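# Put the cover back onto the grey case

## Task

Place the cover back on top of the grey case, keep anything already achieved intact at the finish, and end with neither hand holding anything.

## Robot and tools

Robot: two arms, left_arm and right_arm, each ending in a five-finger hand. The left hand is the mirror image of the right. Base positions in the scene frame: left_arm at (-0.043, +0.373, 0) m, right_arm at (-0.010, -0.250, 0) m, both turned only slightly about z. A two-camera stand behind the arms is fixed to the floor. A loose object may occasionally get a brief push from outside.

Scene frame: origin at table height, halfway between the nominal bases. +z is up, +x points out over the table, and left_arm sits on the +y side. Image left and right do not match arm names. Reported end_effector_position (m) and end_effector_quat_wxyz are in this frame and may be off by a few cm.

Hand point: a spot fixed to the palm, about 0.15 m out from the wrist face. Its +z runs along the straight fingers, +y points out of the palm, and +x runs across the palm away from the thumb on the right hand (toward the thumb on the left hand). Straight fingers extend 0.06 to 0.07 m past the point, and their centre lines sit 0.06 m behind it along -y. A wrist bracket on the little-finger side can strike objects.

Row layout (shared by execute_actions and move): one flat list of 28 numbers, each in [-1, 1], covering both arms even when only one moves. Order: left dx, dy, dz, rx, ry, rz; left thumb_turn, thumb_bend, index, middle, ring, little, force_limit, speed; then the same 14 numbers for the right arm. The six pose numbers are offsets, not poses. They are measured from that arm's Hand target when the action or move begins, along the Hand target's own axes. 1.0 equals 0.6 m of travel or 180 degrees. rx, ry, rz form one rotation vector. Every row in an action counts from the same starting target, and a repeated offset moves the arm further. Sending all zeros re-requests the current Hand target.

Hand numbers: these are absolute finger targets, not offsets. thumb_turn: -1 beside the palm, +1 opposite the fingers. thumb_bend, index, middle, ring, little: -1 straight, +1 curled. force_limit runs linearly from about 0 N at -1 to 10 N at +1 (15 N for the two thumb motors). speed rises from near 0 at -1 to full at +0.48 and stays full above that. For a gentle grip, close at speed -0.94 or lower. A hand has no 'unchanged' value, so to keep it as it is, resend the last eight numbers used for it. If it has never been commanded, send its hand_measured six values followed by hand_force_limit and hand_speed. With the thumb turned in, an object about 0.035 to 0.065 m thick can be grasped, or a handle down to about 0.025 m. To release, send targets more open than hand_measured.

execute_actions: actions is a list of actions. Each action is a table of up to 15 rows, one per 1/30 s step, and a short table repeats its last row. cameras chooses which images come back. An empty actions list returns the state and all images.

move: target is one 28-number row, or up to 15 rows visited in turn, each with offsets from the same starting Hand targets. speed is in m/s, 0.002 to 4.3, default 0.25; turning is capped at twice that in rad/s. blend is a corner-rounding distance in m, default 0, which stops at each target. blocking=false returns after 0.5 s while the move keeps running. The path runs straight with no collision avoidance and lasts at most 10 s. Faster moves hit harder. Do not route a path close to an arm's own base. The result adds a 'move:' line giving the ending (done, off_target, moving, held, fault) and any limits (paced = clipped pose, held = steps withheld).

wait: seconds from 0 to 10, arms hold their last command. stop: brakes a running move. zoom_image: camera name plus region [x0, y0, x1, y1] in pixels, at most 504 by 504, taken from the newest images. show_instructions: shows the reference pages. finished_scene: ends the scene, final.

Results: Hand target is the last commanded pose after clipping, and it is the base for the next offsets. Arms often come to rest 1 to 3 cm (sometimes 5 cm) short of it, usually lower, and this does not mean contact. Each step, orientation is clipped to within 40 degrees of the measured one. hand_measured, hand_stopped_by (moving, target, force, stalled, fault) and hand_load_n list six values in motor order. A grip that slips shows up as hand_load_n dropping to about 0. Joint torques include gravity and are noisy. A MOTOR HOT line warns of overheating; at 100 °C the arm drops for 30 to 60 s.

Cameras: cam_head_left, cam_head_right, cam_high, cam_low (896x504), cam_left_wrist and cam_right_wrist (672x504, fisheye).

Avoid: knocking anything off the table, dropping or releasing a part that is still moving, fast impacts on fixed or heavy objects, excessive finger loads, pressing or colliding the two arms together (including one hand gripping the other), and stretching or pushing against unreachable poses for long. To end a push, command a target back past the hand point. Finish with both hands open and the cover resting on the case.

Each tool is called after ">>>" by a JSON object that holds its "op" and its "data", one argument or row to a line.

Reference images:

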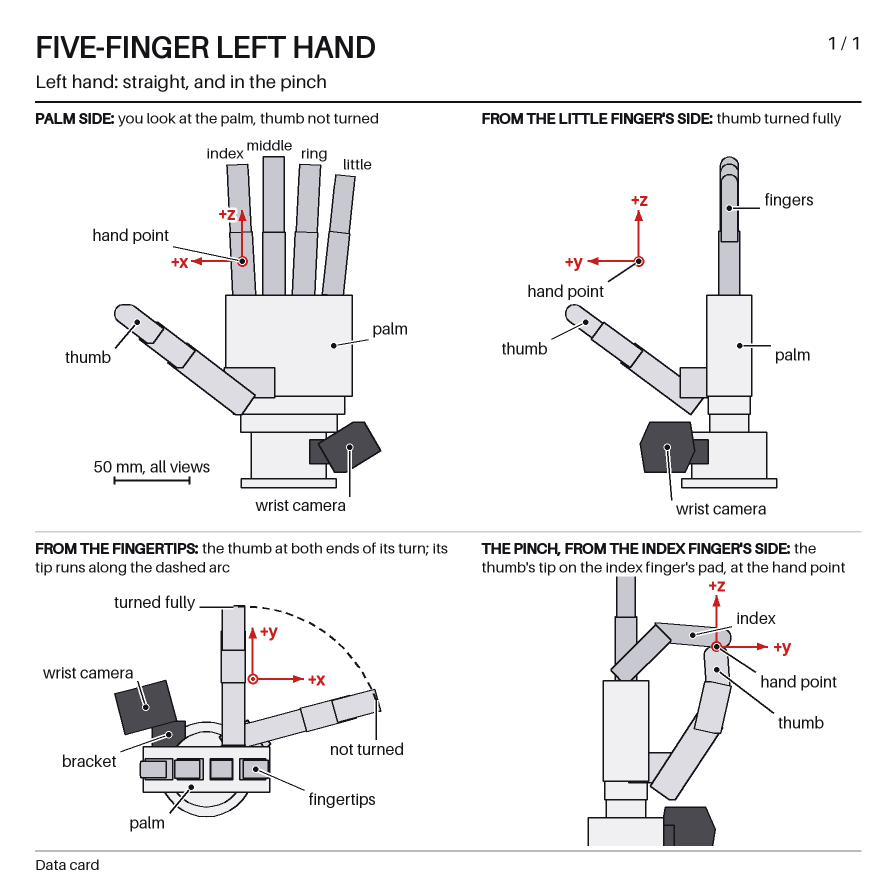

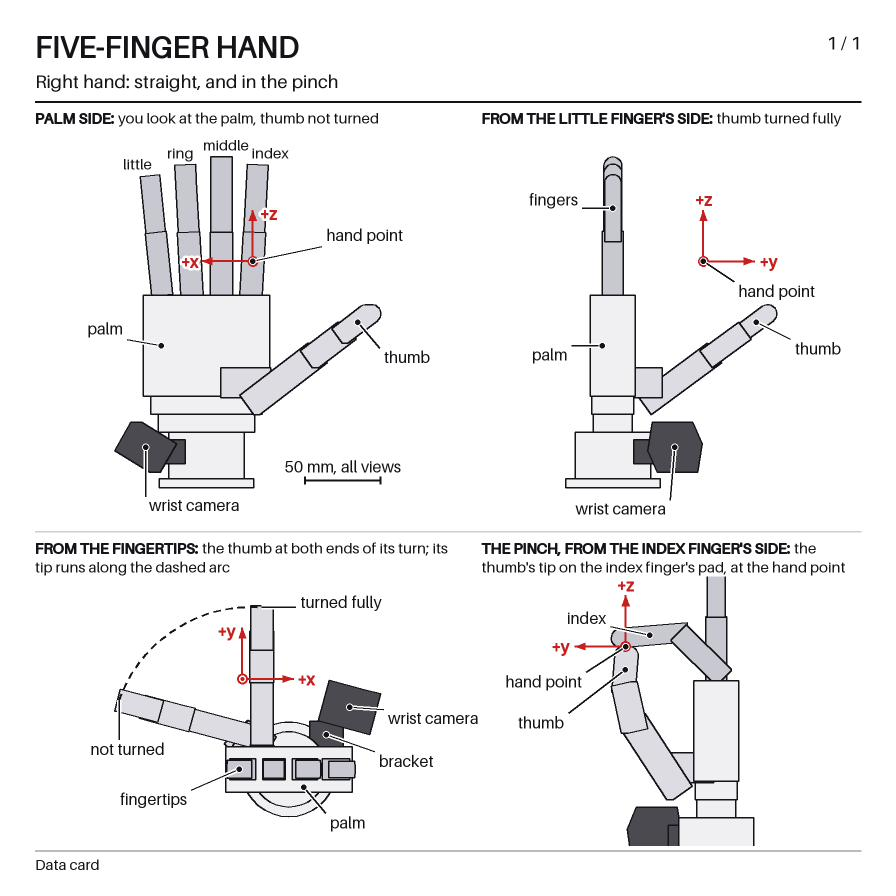

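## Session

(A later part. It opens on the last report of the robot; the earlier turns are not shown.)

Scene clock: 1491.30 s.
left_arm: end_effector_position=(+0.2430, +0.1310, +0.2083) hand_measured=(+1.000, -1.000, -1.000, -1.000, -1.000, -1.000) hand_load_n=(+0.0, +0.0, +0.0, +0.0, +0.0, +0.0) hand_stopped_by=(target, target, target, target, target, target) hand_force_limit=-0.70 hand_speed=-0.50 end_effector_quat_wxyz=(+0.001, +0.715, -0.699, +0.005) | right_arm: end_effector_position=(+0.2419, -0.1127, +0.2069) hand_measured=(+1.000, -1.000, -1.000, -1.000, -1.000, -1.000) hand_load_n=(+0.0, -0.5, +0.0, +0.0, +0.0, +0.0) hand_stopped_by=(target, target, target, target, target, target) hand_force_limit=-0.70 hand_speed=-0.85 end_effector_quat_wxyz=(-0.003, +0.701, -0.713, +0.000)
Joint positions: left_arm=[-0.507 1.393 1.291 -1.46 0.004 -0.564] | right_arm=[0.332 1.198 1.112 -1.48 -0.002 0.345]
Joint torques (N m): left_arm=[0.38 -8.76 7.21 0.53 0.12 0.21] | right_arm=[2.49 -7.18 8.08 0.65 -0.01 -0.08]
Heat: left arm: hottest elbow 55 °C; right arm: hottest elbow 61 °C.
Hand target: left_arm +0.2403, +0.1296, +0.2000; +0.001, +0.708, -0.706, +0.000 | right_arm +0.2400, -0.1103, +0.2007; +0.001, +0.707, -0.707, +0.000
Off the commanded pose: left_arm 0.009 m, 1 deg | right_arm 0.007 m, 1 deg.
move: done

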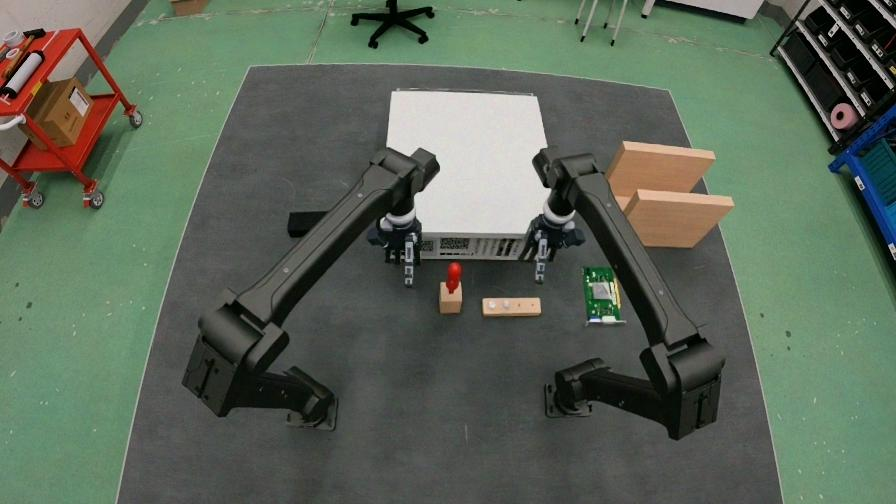

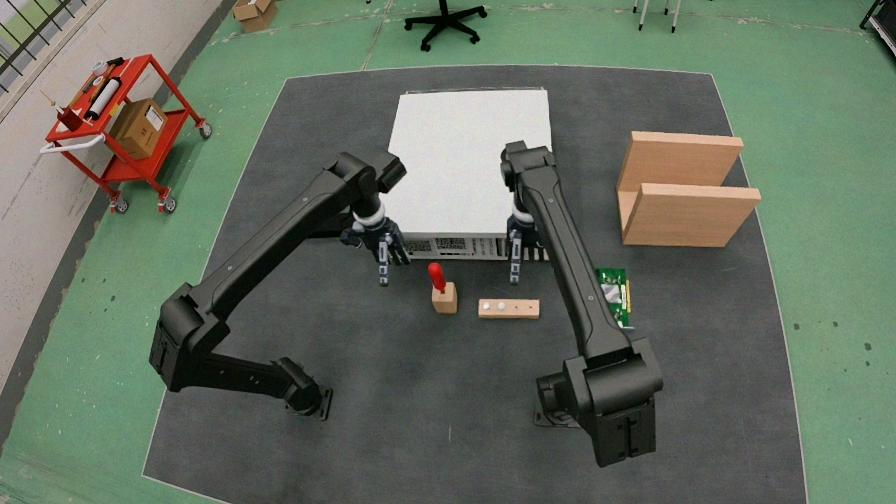

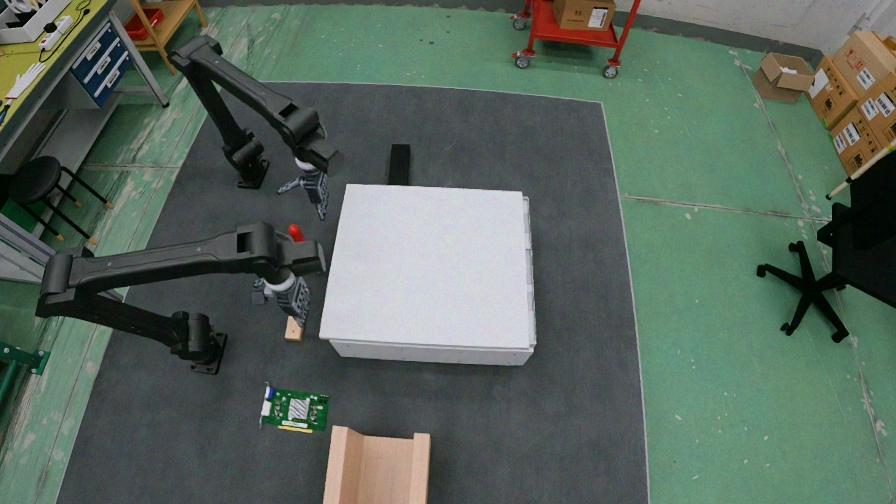

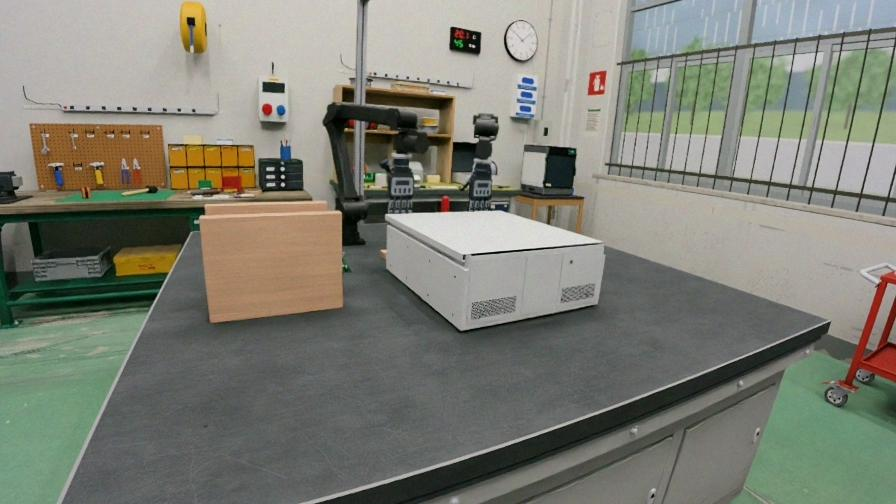

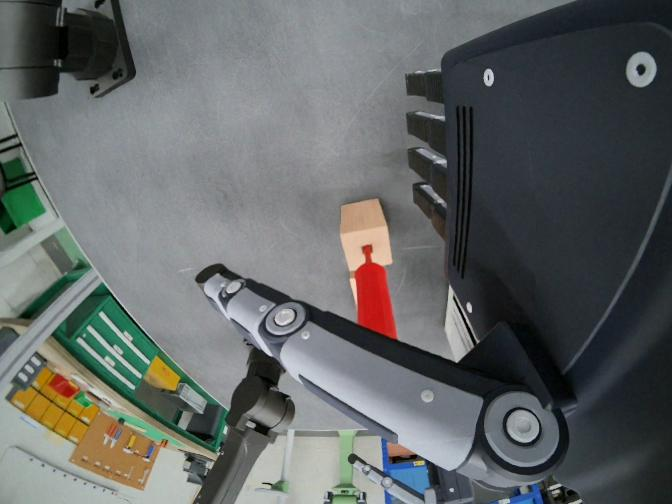

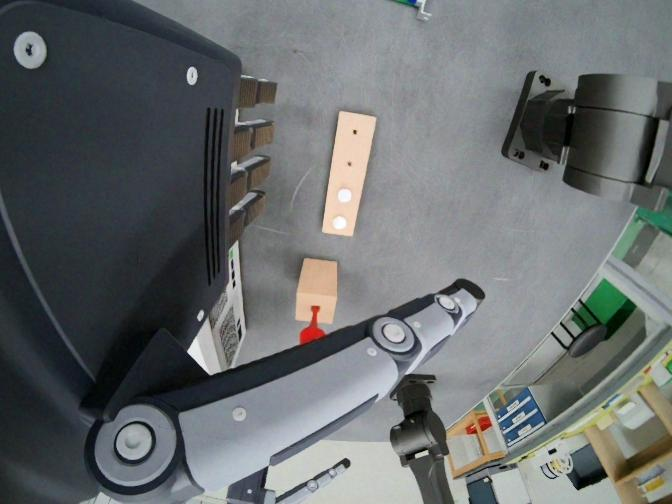

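>>> {"op": "move", "data": {
  "target": [0,-0.0833,0.02,0,0,0,1,-1,-1,-1,-1,-1,-0.7,-0.5,0,-0.0833,0.02,0,0,0,1,-1,-1,-1,-1,-1,-0.7,-0.85],
  "speed": 0.08,
  "cameras": ["cam_head_left","cam_high","cam_low"]
}}

>>> {"op": "zoom_image", "data": {
  "camera": "cam_head_left",
  "region": [360, 160, 600, 320]
}}

>>> {"op": "zoom_image", "data": {
  "camera": "cam_high",
  "region": [220, 150, 380, 370]
}}

Scene clock: 1511.03 s.
left_arm: end_effector_position=(+0.2680, +0.1373, +0.1755) hand_measured=(+1.000, -1.000, -1.000, -1.000, -1.000, -1.000) hand_load_n=(+0.0, +0.0, +0.0, +0.0, +0.0, +0.0) hand_stopped_by=(target, target, target, target, target, target) hand_force_limit=-0.70 hand_speed=-0.50 end_effector_quat_wxyz=(+0.009, +0.709, -0.705, -0.024) | right_arm: end_effector_position=(+0.2664, -0.1127, +0.1734) hand_measured=(+1.000, -1.000, -1.000, -1.000, -1.000, -1.000) hand_load_n=(+0.0, -0.5, +0.0, +0.0, +0.0, +0.0) hand_stopped_by=(target, target, target, target, target, target) hand_force_limit=-0.70 hand_speed=-0.85 end_effector_quat_wxyz=(+0.027, +0.706, -0.708, -0.014)
Joint positions: left_arm=[-0.466 1.499 1.31 -1.433 0.003 -0.506] | right_arm=[0.312 1.323 1.123 -1.43 0 0.31]
Joint torques (N m): left_arm=[1.79 -9.76 12.08 0.43 0.12 0.16] | right_arm=[0.26 -8.06 14.16 0.46 0.01 -0.04]
Heat: left arm: hottest elbow 49 °C; right arm: hottest elbow 57 °C.
Hand target: left_arm +0.2902, +0.1297, +0.1879; +0.001, +0.708, -0.706, +0.000 | right_arm +0.2901, -0.1104, +0.1887; +0.000, +0.707, -0.707, +0.000
Off the commanded pose: left_arm 0.027 m, 3 deg | right_arm 0.028 m, 3 deg.
move: off_target (left_arm, right_arm)
Images, in order (width x height): cam_head_left 896x504, cam_high 896x504, cam_low 896x504.

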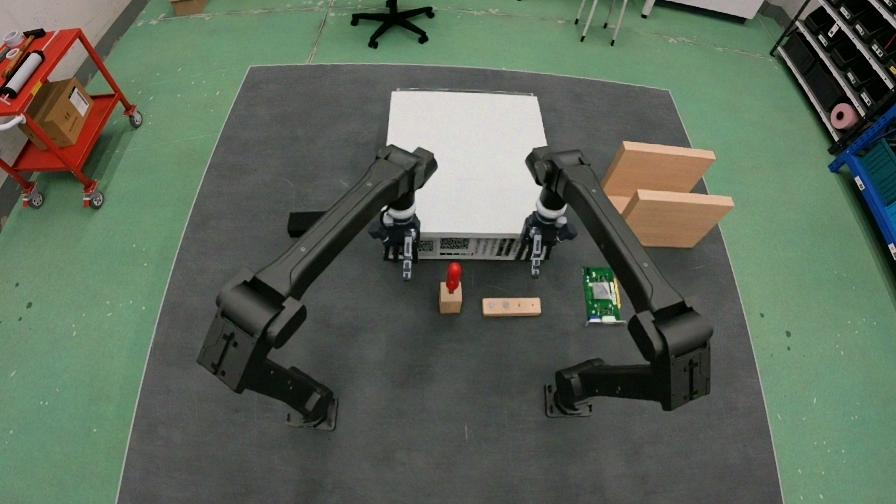

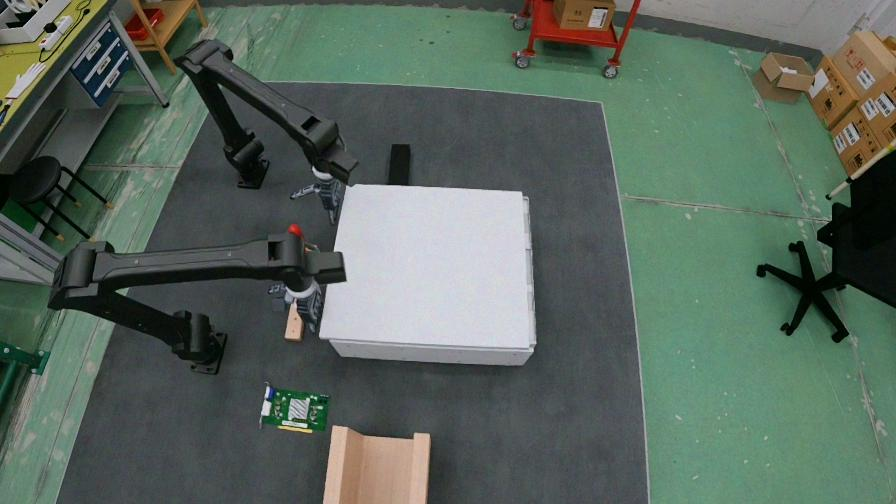

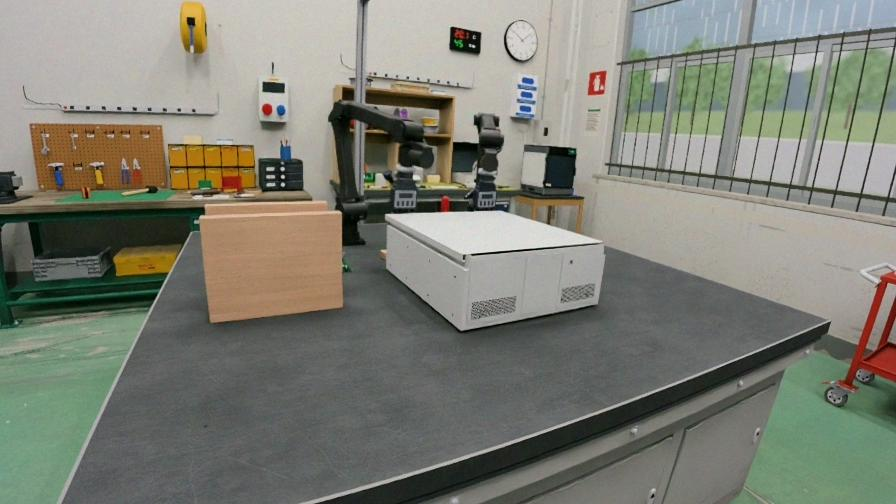

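Scaled by 2.100.

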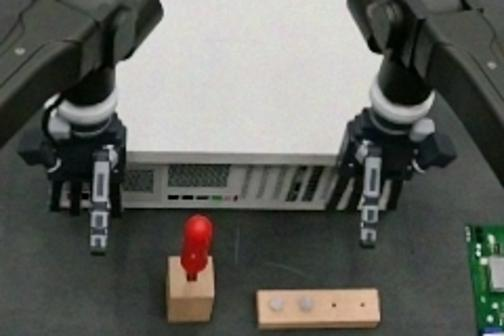

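Scaled by 2.291.

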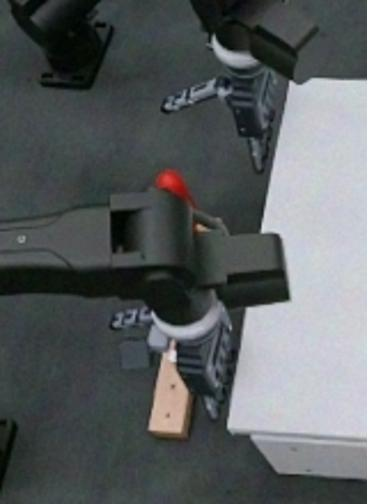

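>>> {"op": "move", "data": {
  "target": [0,-0.0667,-0.0167,0,0,0,1,-1,-1,-1,-1,-1,-0.7,-0.5,0,-0.0667,-0.0167,0,0,0,1,-1,-1,-1,-1,-1,-0.7,-0.85],
  "speed": 0.06,
  "cameras": ["cam_head_left","cam_high","cam_low"]
}}

>>> {"op": "zoom_image", "data": {
  "camera": "cam_head_left",
  "region": [360, 70, 600, 320]
}}

>>> {"op": "zoom_image", "data": {
  "camera": "cam_high",
  "region": [270, 150, 560, 380]
}}

>>> {"op": "zoom_image", "data": {
  "camera": "cam_low",
  "region": [370, 190, 620, 340]
}}

Scene clock: 1519.50 s.
left_arm: end_effector_position=(+0.3090, +0.1344, +0.1834) hand_measured=(+1.000, -1.000, -1.000, -1.000, -1.000, -1.000) hand_load_n=(+0.0, -0.5, +0.0, +0.0, +0.0, -0.5) hand_stopped_by=(target, target, target, target, target, target) hand_force_limit=-0.70 hand_speed=-0.50 end_effector_quat_wxyz=(+0.008, +0.710, -0.704, -0.019) | right_arm: end_effector_position=(+0.3020, -0.1124, +0.1794) hand_measured=(+1.000, -1.000, -1.000, -1.000, -1.000, -1.000) hand_load_n=(+0.0, +0.0, -0.5, +0.0, +0.0, +0.0) hand_stopped_by=(target, target, target, target, target, target) hand_force_limit=-0.70 hand_speed=-0.85 end_effector_quat_wxyz=(+0.028, +0.709, -0.704, -0.016)
Joint positions: left_arm=[-0.428 1.583 1.429 -1.457 0.003 -0.47] | right_arm=[0.286 1.414 1.226 -1.448 0 0.275]
Joint torques (N m): left_arm=[1.9 -11.11 12.72 -0.23 0.11 0.24] | right_arm=[1.14 -10.29 15.65 0.03 0.08 -0.03]
Heat: left arm: hottest elbow 49 °C; right arm: hottest elbow 58 °C.
Hand target: left_arm +0.3302, +0.1298, +0.1979; +0.001, +0.708, -0.706, +0.000 | right_arm +0.3301, -0.1104, +0.1987; +0.000, +0.707, -0.707, +0.000
Off the commanded pose: left_arm 0.026 m, 2 deg | right_arm 0.034 m, 4 deg.
move: off_target (left_arm, right_arm)
Images, in order (width x height): cam_head_left 896x504, cam_high 896x504, cam_low 896x504.

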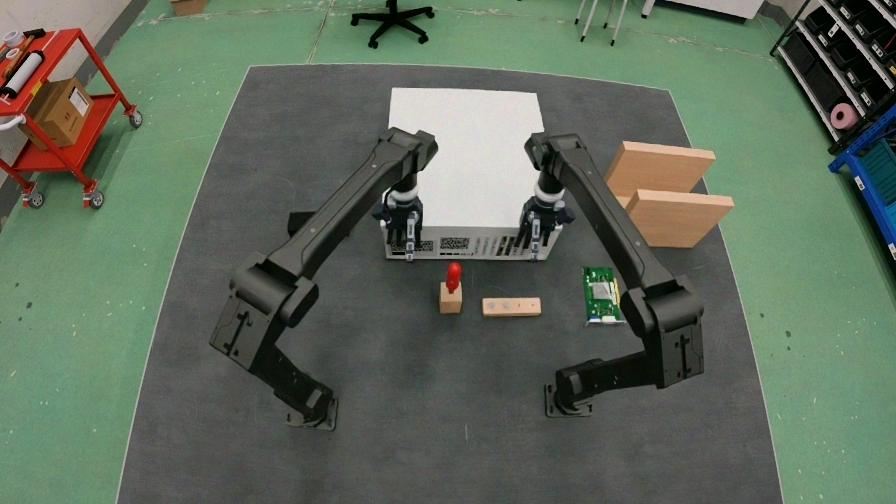

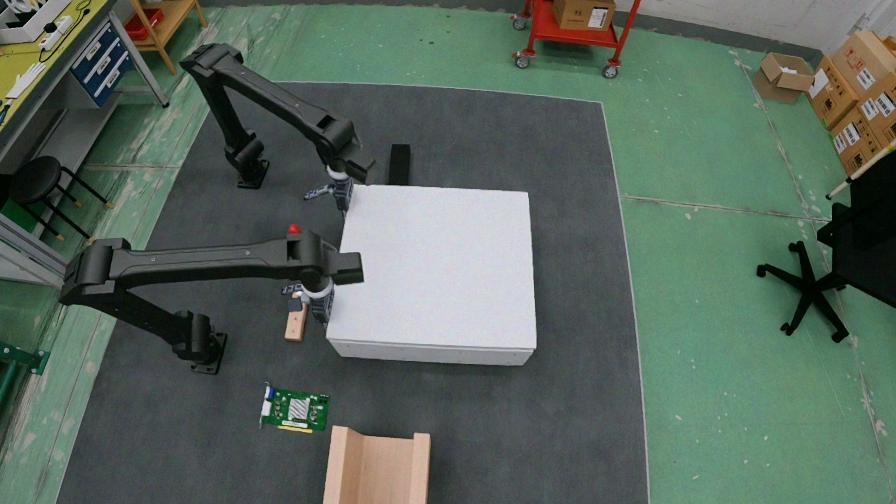

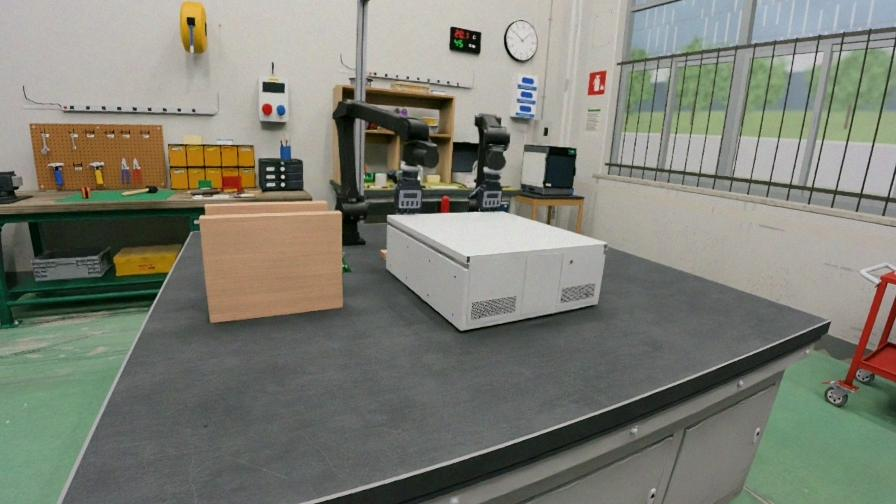

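Scaled by 2.016.

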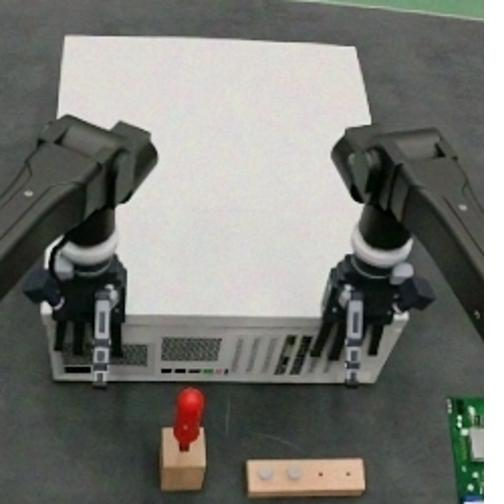

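Scaled by 1.738.

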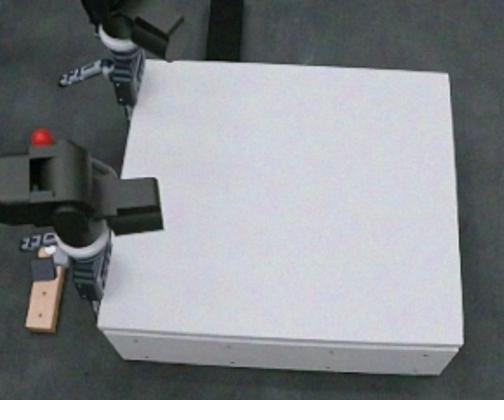

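Scaled by 2.016.

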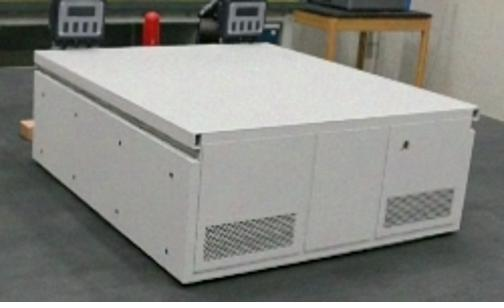

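>>> {"op": "zoom_image", "data": {
  "camera": "cam_low",
  "region": [440, 220, 500, 290]
}}

>>> {"op": "zoom_image", "data": {
  "camera": "cam_low",
  "region": [565, 210, 625, 280]
}}

>>> {"op": "zoom_image", "data": {
  "camera": "cam_head_left",
  "region": [370, 70, 560, 110]
}}

>>> {"op": "zoom_image", "data": {
  "camera": "cam_head_left",
  "region": [370, 215, 570, 275]
}}

>>> {"op": "zoom_image", "data": {
  "camera": "cam_high",
  "region": [500, 180, 550, 370]
}}

Scaled by 7.200.

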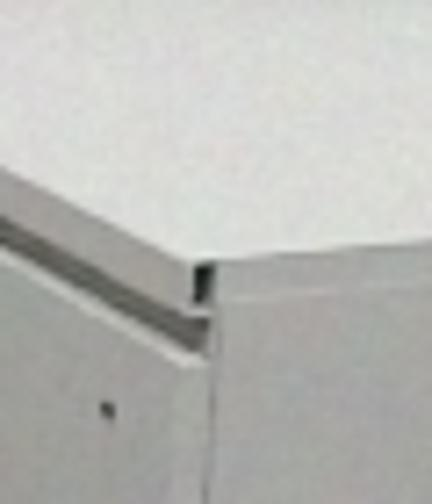

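Scaled by 7.200.

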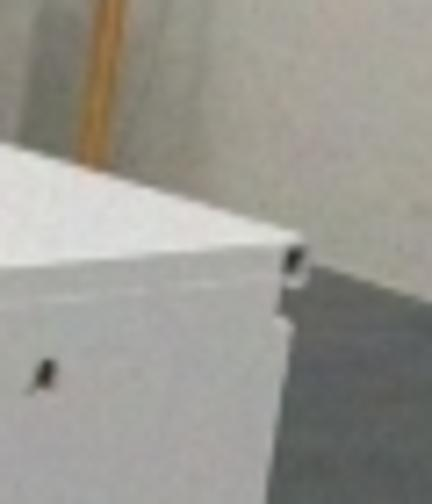

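Scaled by 2.653.

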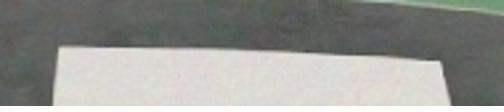

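Scaled by 2.520.

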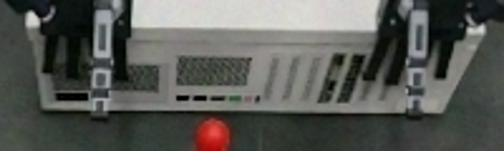

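Scaled by 2.653.

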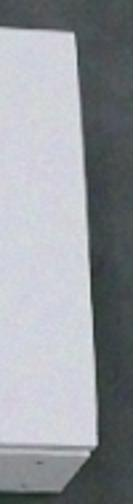

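>>> {"op": "move", "data": {
  "target": [
    [0,0.15,0,0,0,0,1,-1,-1,-1,-1,-1,-0.7,-0.5,0,0.15,0,0,0,0,1,-1,-1,-1,-1,-1,-0.7,-0.85],
    [0,0.15,-0.2,0,0,0,1,-1,-1,-1,-1,-1,-0.7,-0.5,0,0.15,-0.2,0,0,0,1,-1,-1,-1,-1,-1,-0.7,-0.85]
  ],
  "speed": 0.1,
  "cameras": ["all"]
}}

>>> {"op": "zoom_image", "data": {
  "camera": "cam_head_left",
  "region": [370, 70, 590, 320]
}}

>>> {"op": "zoom_image", "data": {
  "camera": "cam_low",
  "region": [370, 190, 620, 340]
}}

>>> {"op": "zoom_image", "data": {
  "camera": "cam_low",
  "region": [565, 210, 625, 280]
}}

>>> {"op": "zoom_image", "data": {
  "camera": "cam_high",
  "region": [310, 160, 560, 380]
}}

Scene clock: 1541.67 s.
left_arm: end_effector_position=(+0.2330, +0.1366, +0.2976) hand_measured=(+1.000, -1.000, -1.000, -1.000, -1.000, -1.000) hand_load_n=(+0.0, +0.0, +0.0, +0.0, +0.0, +0.0) hand_stopped_by=(target, target, target, target, target, target) hand_force_limit=-0.70 hand_speed=-0.50 end_effector_quat_wxyz=(+0.001, +0.707, -0.707, +0.015) | right_arm: end_effector_position=(+0.2317, -0.1145, +0.2974) hand_measured=(+1.000, -1.000, -1.000, -1.000, -1.000, -1.000) hand_load_n=(+0.0, +0.0, +0.0, +0.0, +0.0, +0.0) hand_stopped_by=(target, target, target, target, target, target) hand_force_limit=-0.70 hand_speed=-0.85 end_effector_quat_wxyz=(-0.034, +0.708, -0.705, +0.008)
Joint positions: left_arm=[-0.507 1.358 1.492 -1.677 0.01 -0.542] | right_arm=[0.331 1.139 1.309 -1.672 -0.016 0.324]
Joint torques (N m): left_arm=[0.85 -8.76 12.29 -0.27 0.36 0.03] | right_arm=[1.44 -6.65 14.34 0.09 -0.18 0.07]
Heat: left arm: hottest elbow 53 °C; right arm: hottest elbow 59 °C.
Hand target: left_arm +0.2404, +0.1298, +0.3180; +0.001, +0.708, -0.706, +0.000 | right_arm +0.2401, -0.1103, +0.3187; +0.001, +0.707, -0.707, +0.000
Off the commanded pose: left_arm 0.023 m, 2 deg | right_arm 0.023 m, 4 deg.
joint sent to its limit (left arm) — joint 4 (wrist pitch), lower limit. The joint targets are off in orientation, not in position.
joint sent to its limit (right arm) — joint 4 (wrist pitch), lower limit. The joint targets are off in orientation, not in position.
move: off_target (left_arm, right_arm)

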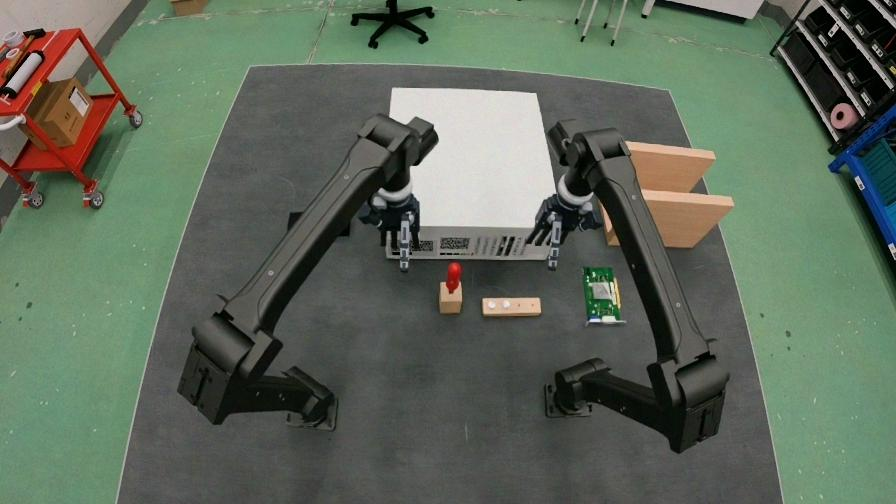

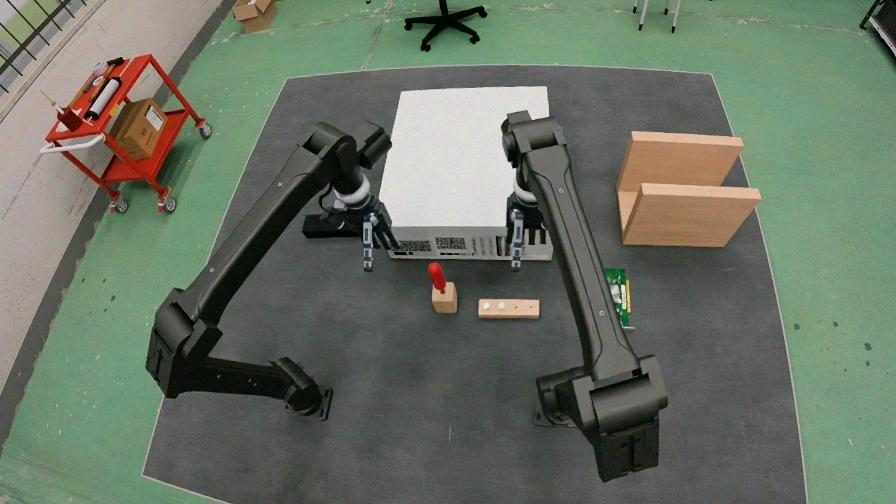

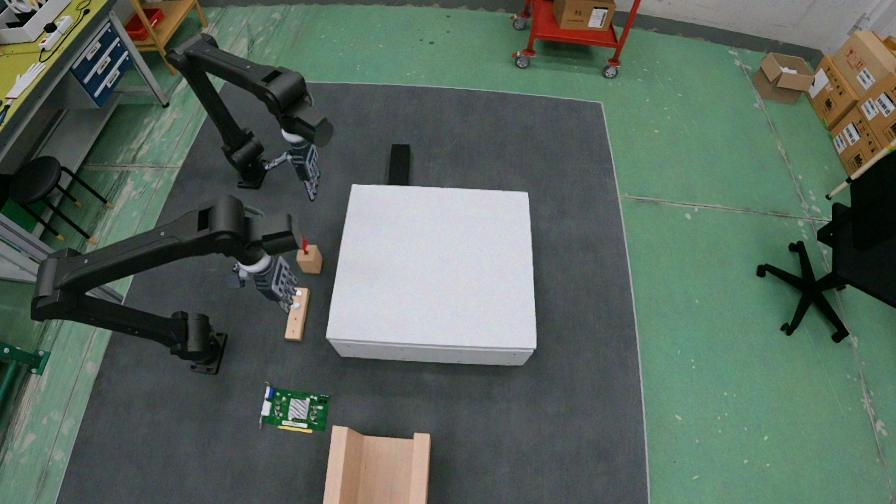

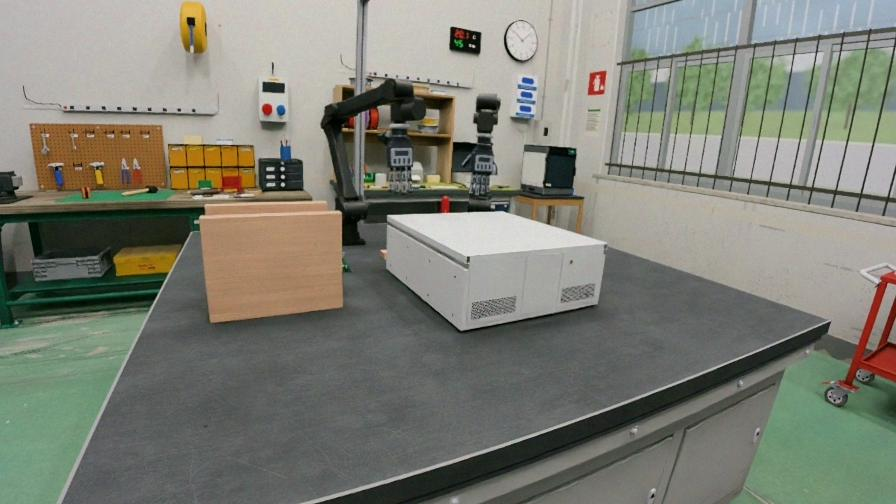

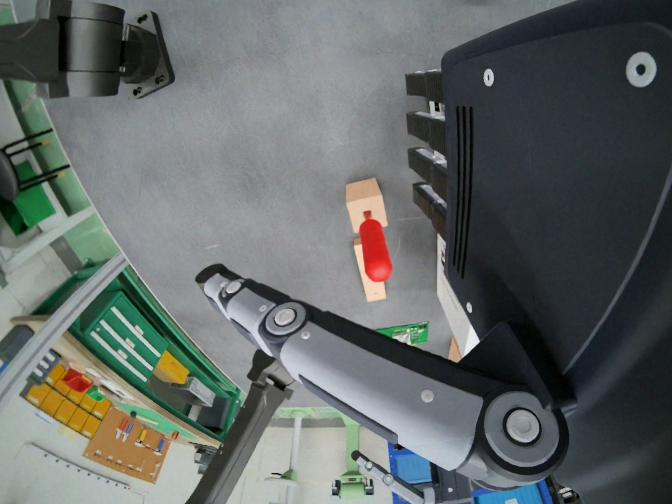

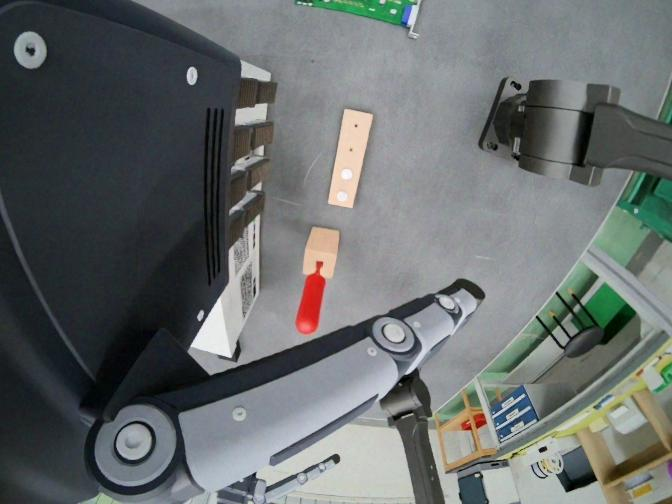

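Scaled by 2.016.

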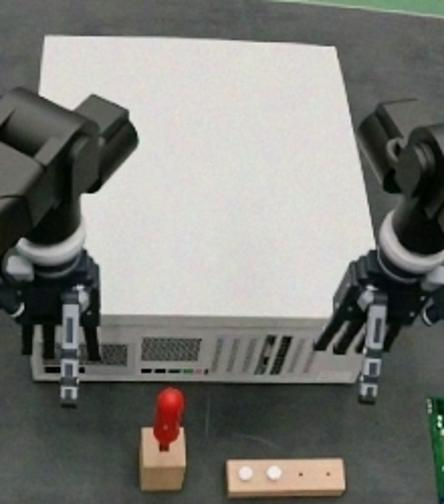

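Scaled by 2.016.

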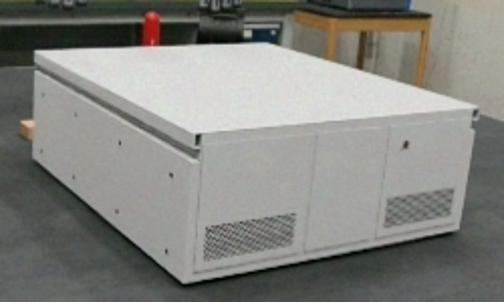

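Scaled by 7.200.

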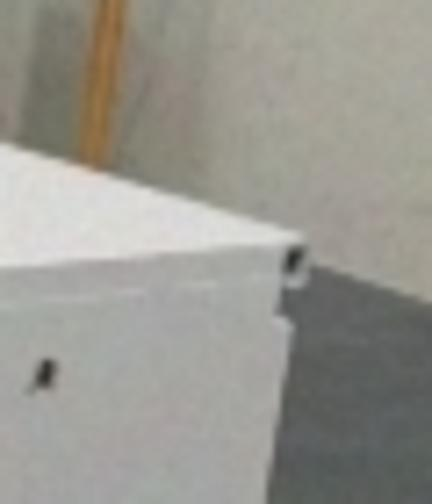

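Scaled by 2.016.

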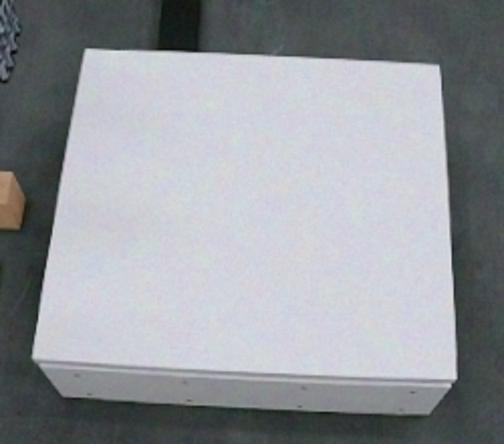

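>>> {"op": "zoom_image", "data": {
  "camera": "cam_head_right",
  "region": [370, 70, 570, 280]
}}

>>> {"op": "zoom_image", "data": {
  "camera": "cam_right_wrist",
  "region": [180, 50, 300, 370]
}}

>>> {"op": "zoom_image", "data": {
  "camera": "cam_low",
  "region": [375, 200, 475, 280]
}}

Scaled by 2.400.

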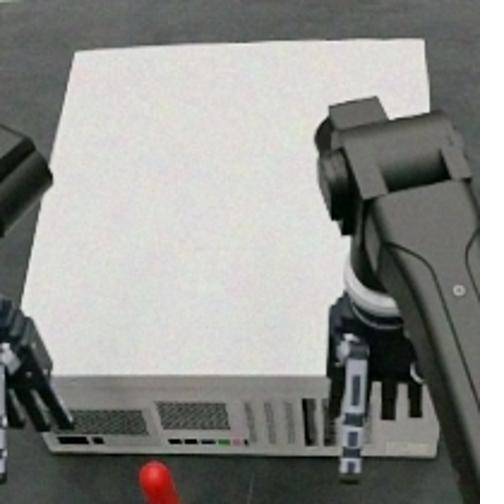

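Scaled by 1.575 from the camera's 672x504 image, which has a finer 960x720 frame.

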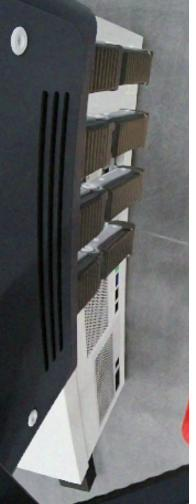

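Scaled by 5.040.

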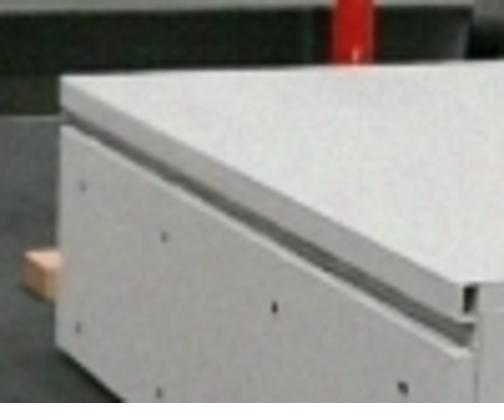

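>>> {"op": "finished_scene", "data": {

}}

The scene is finished: the task was done.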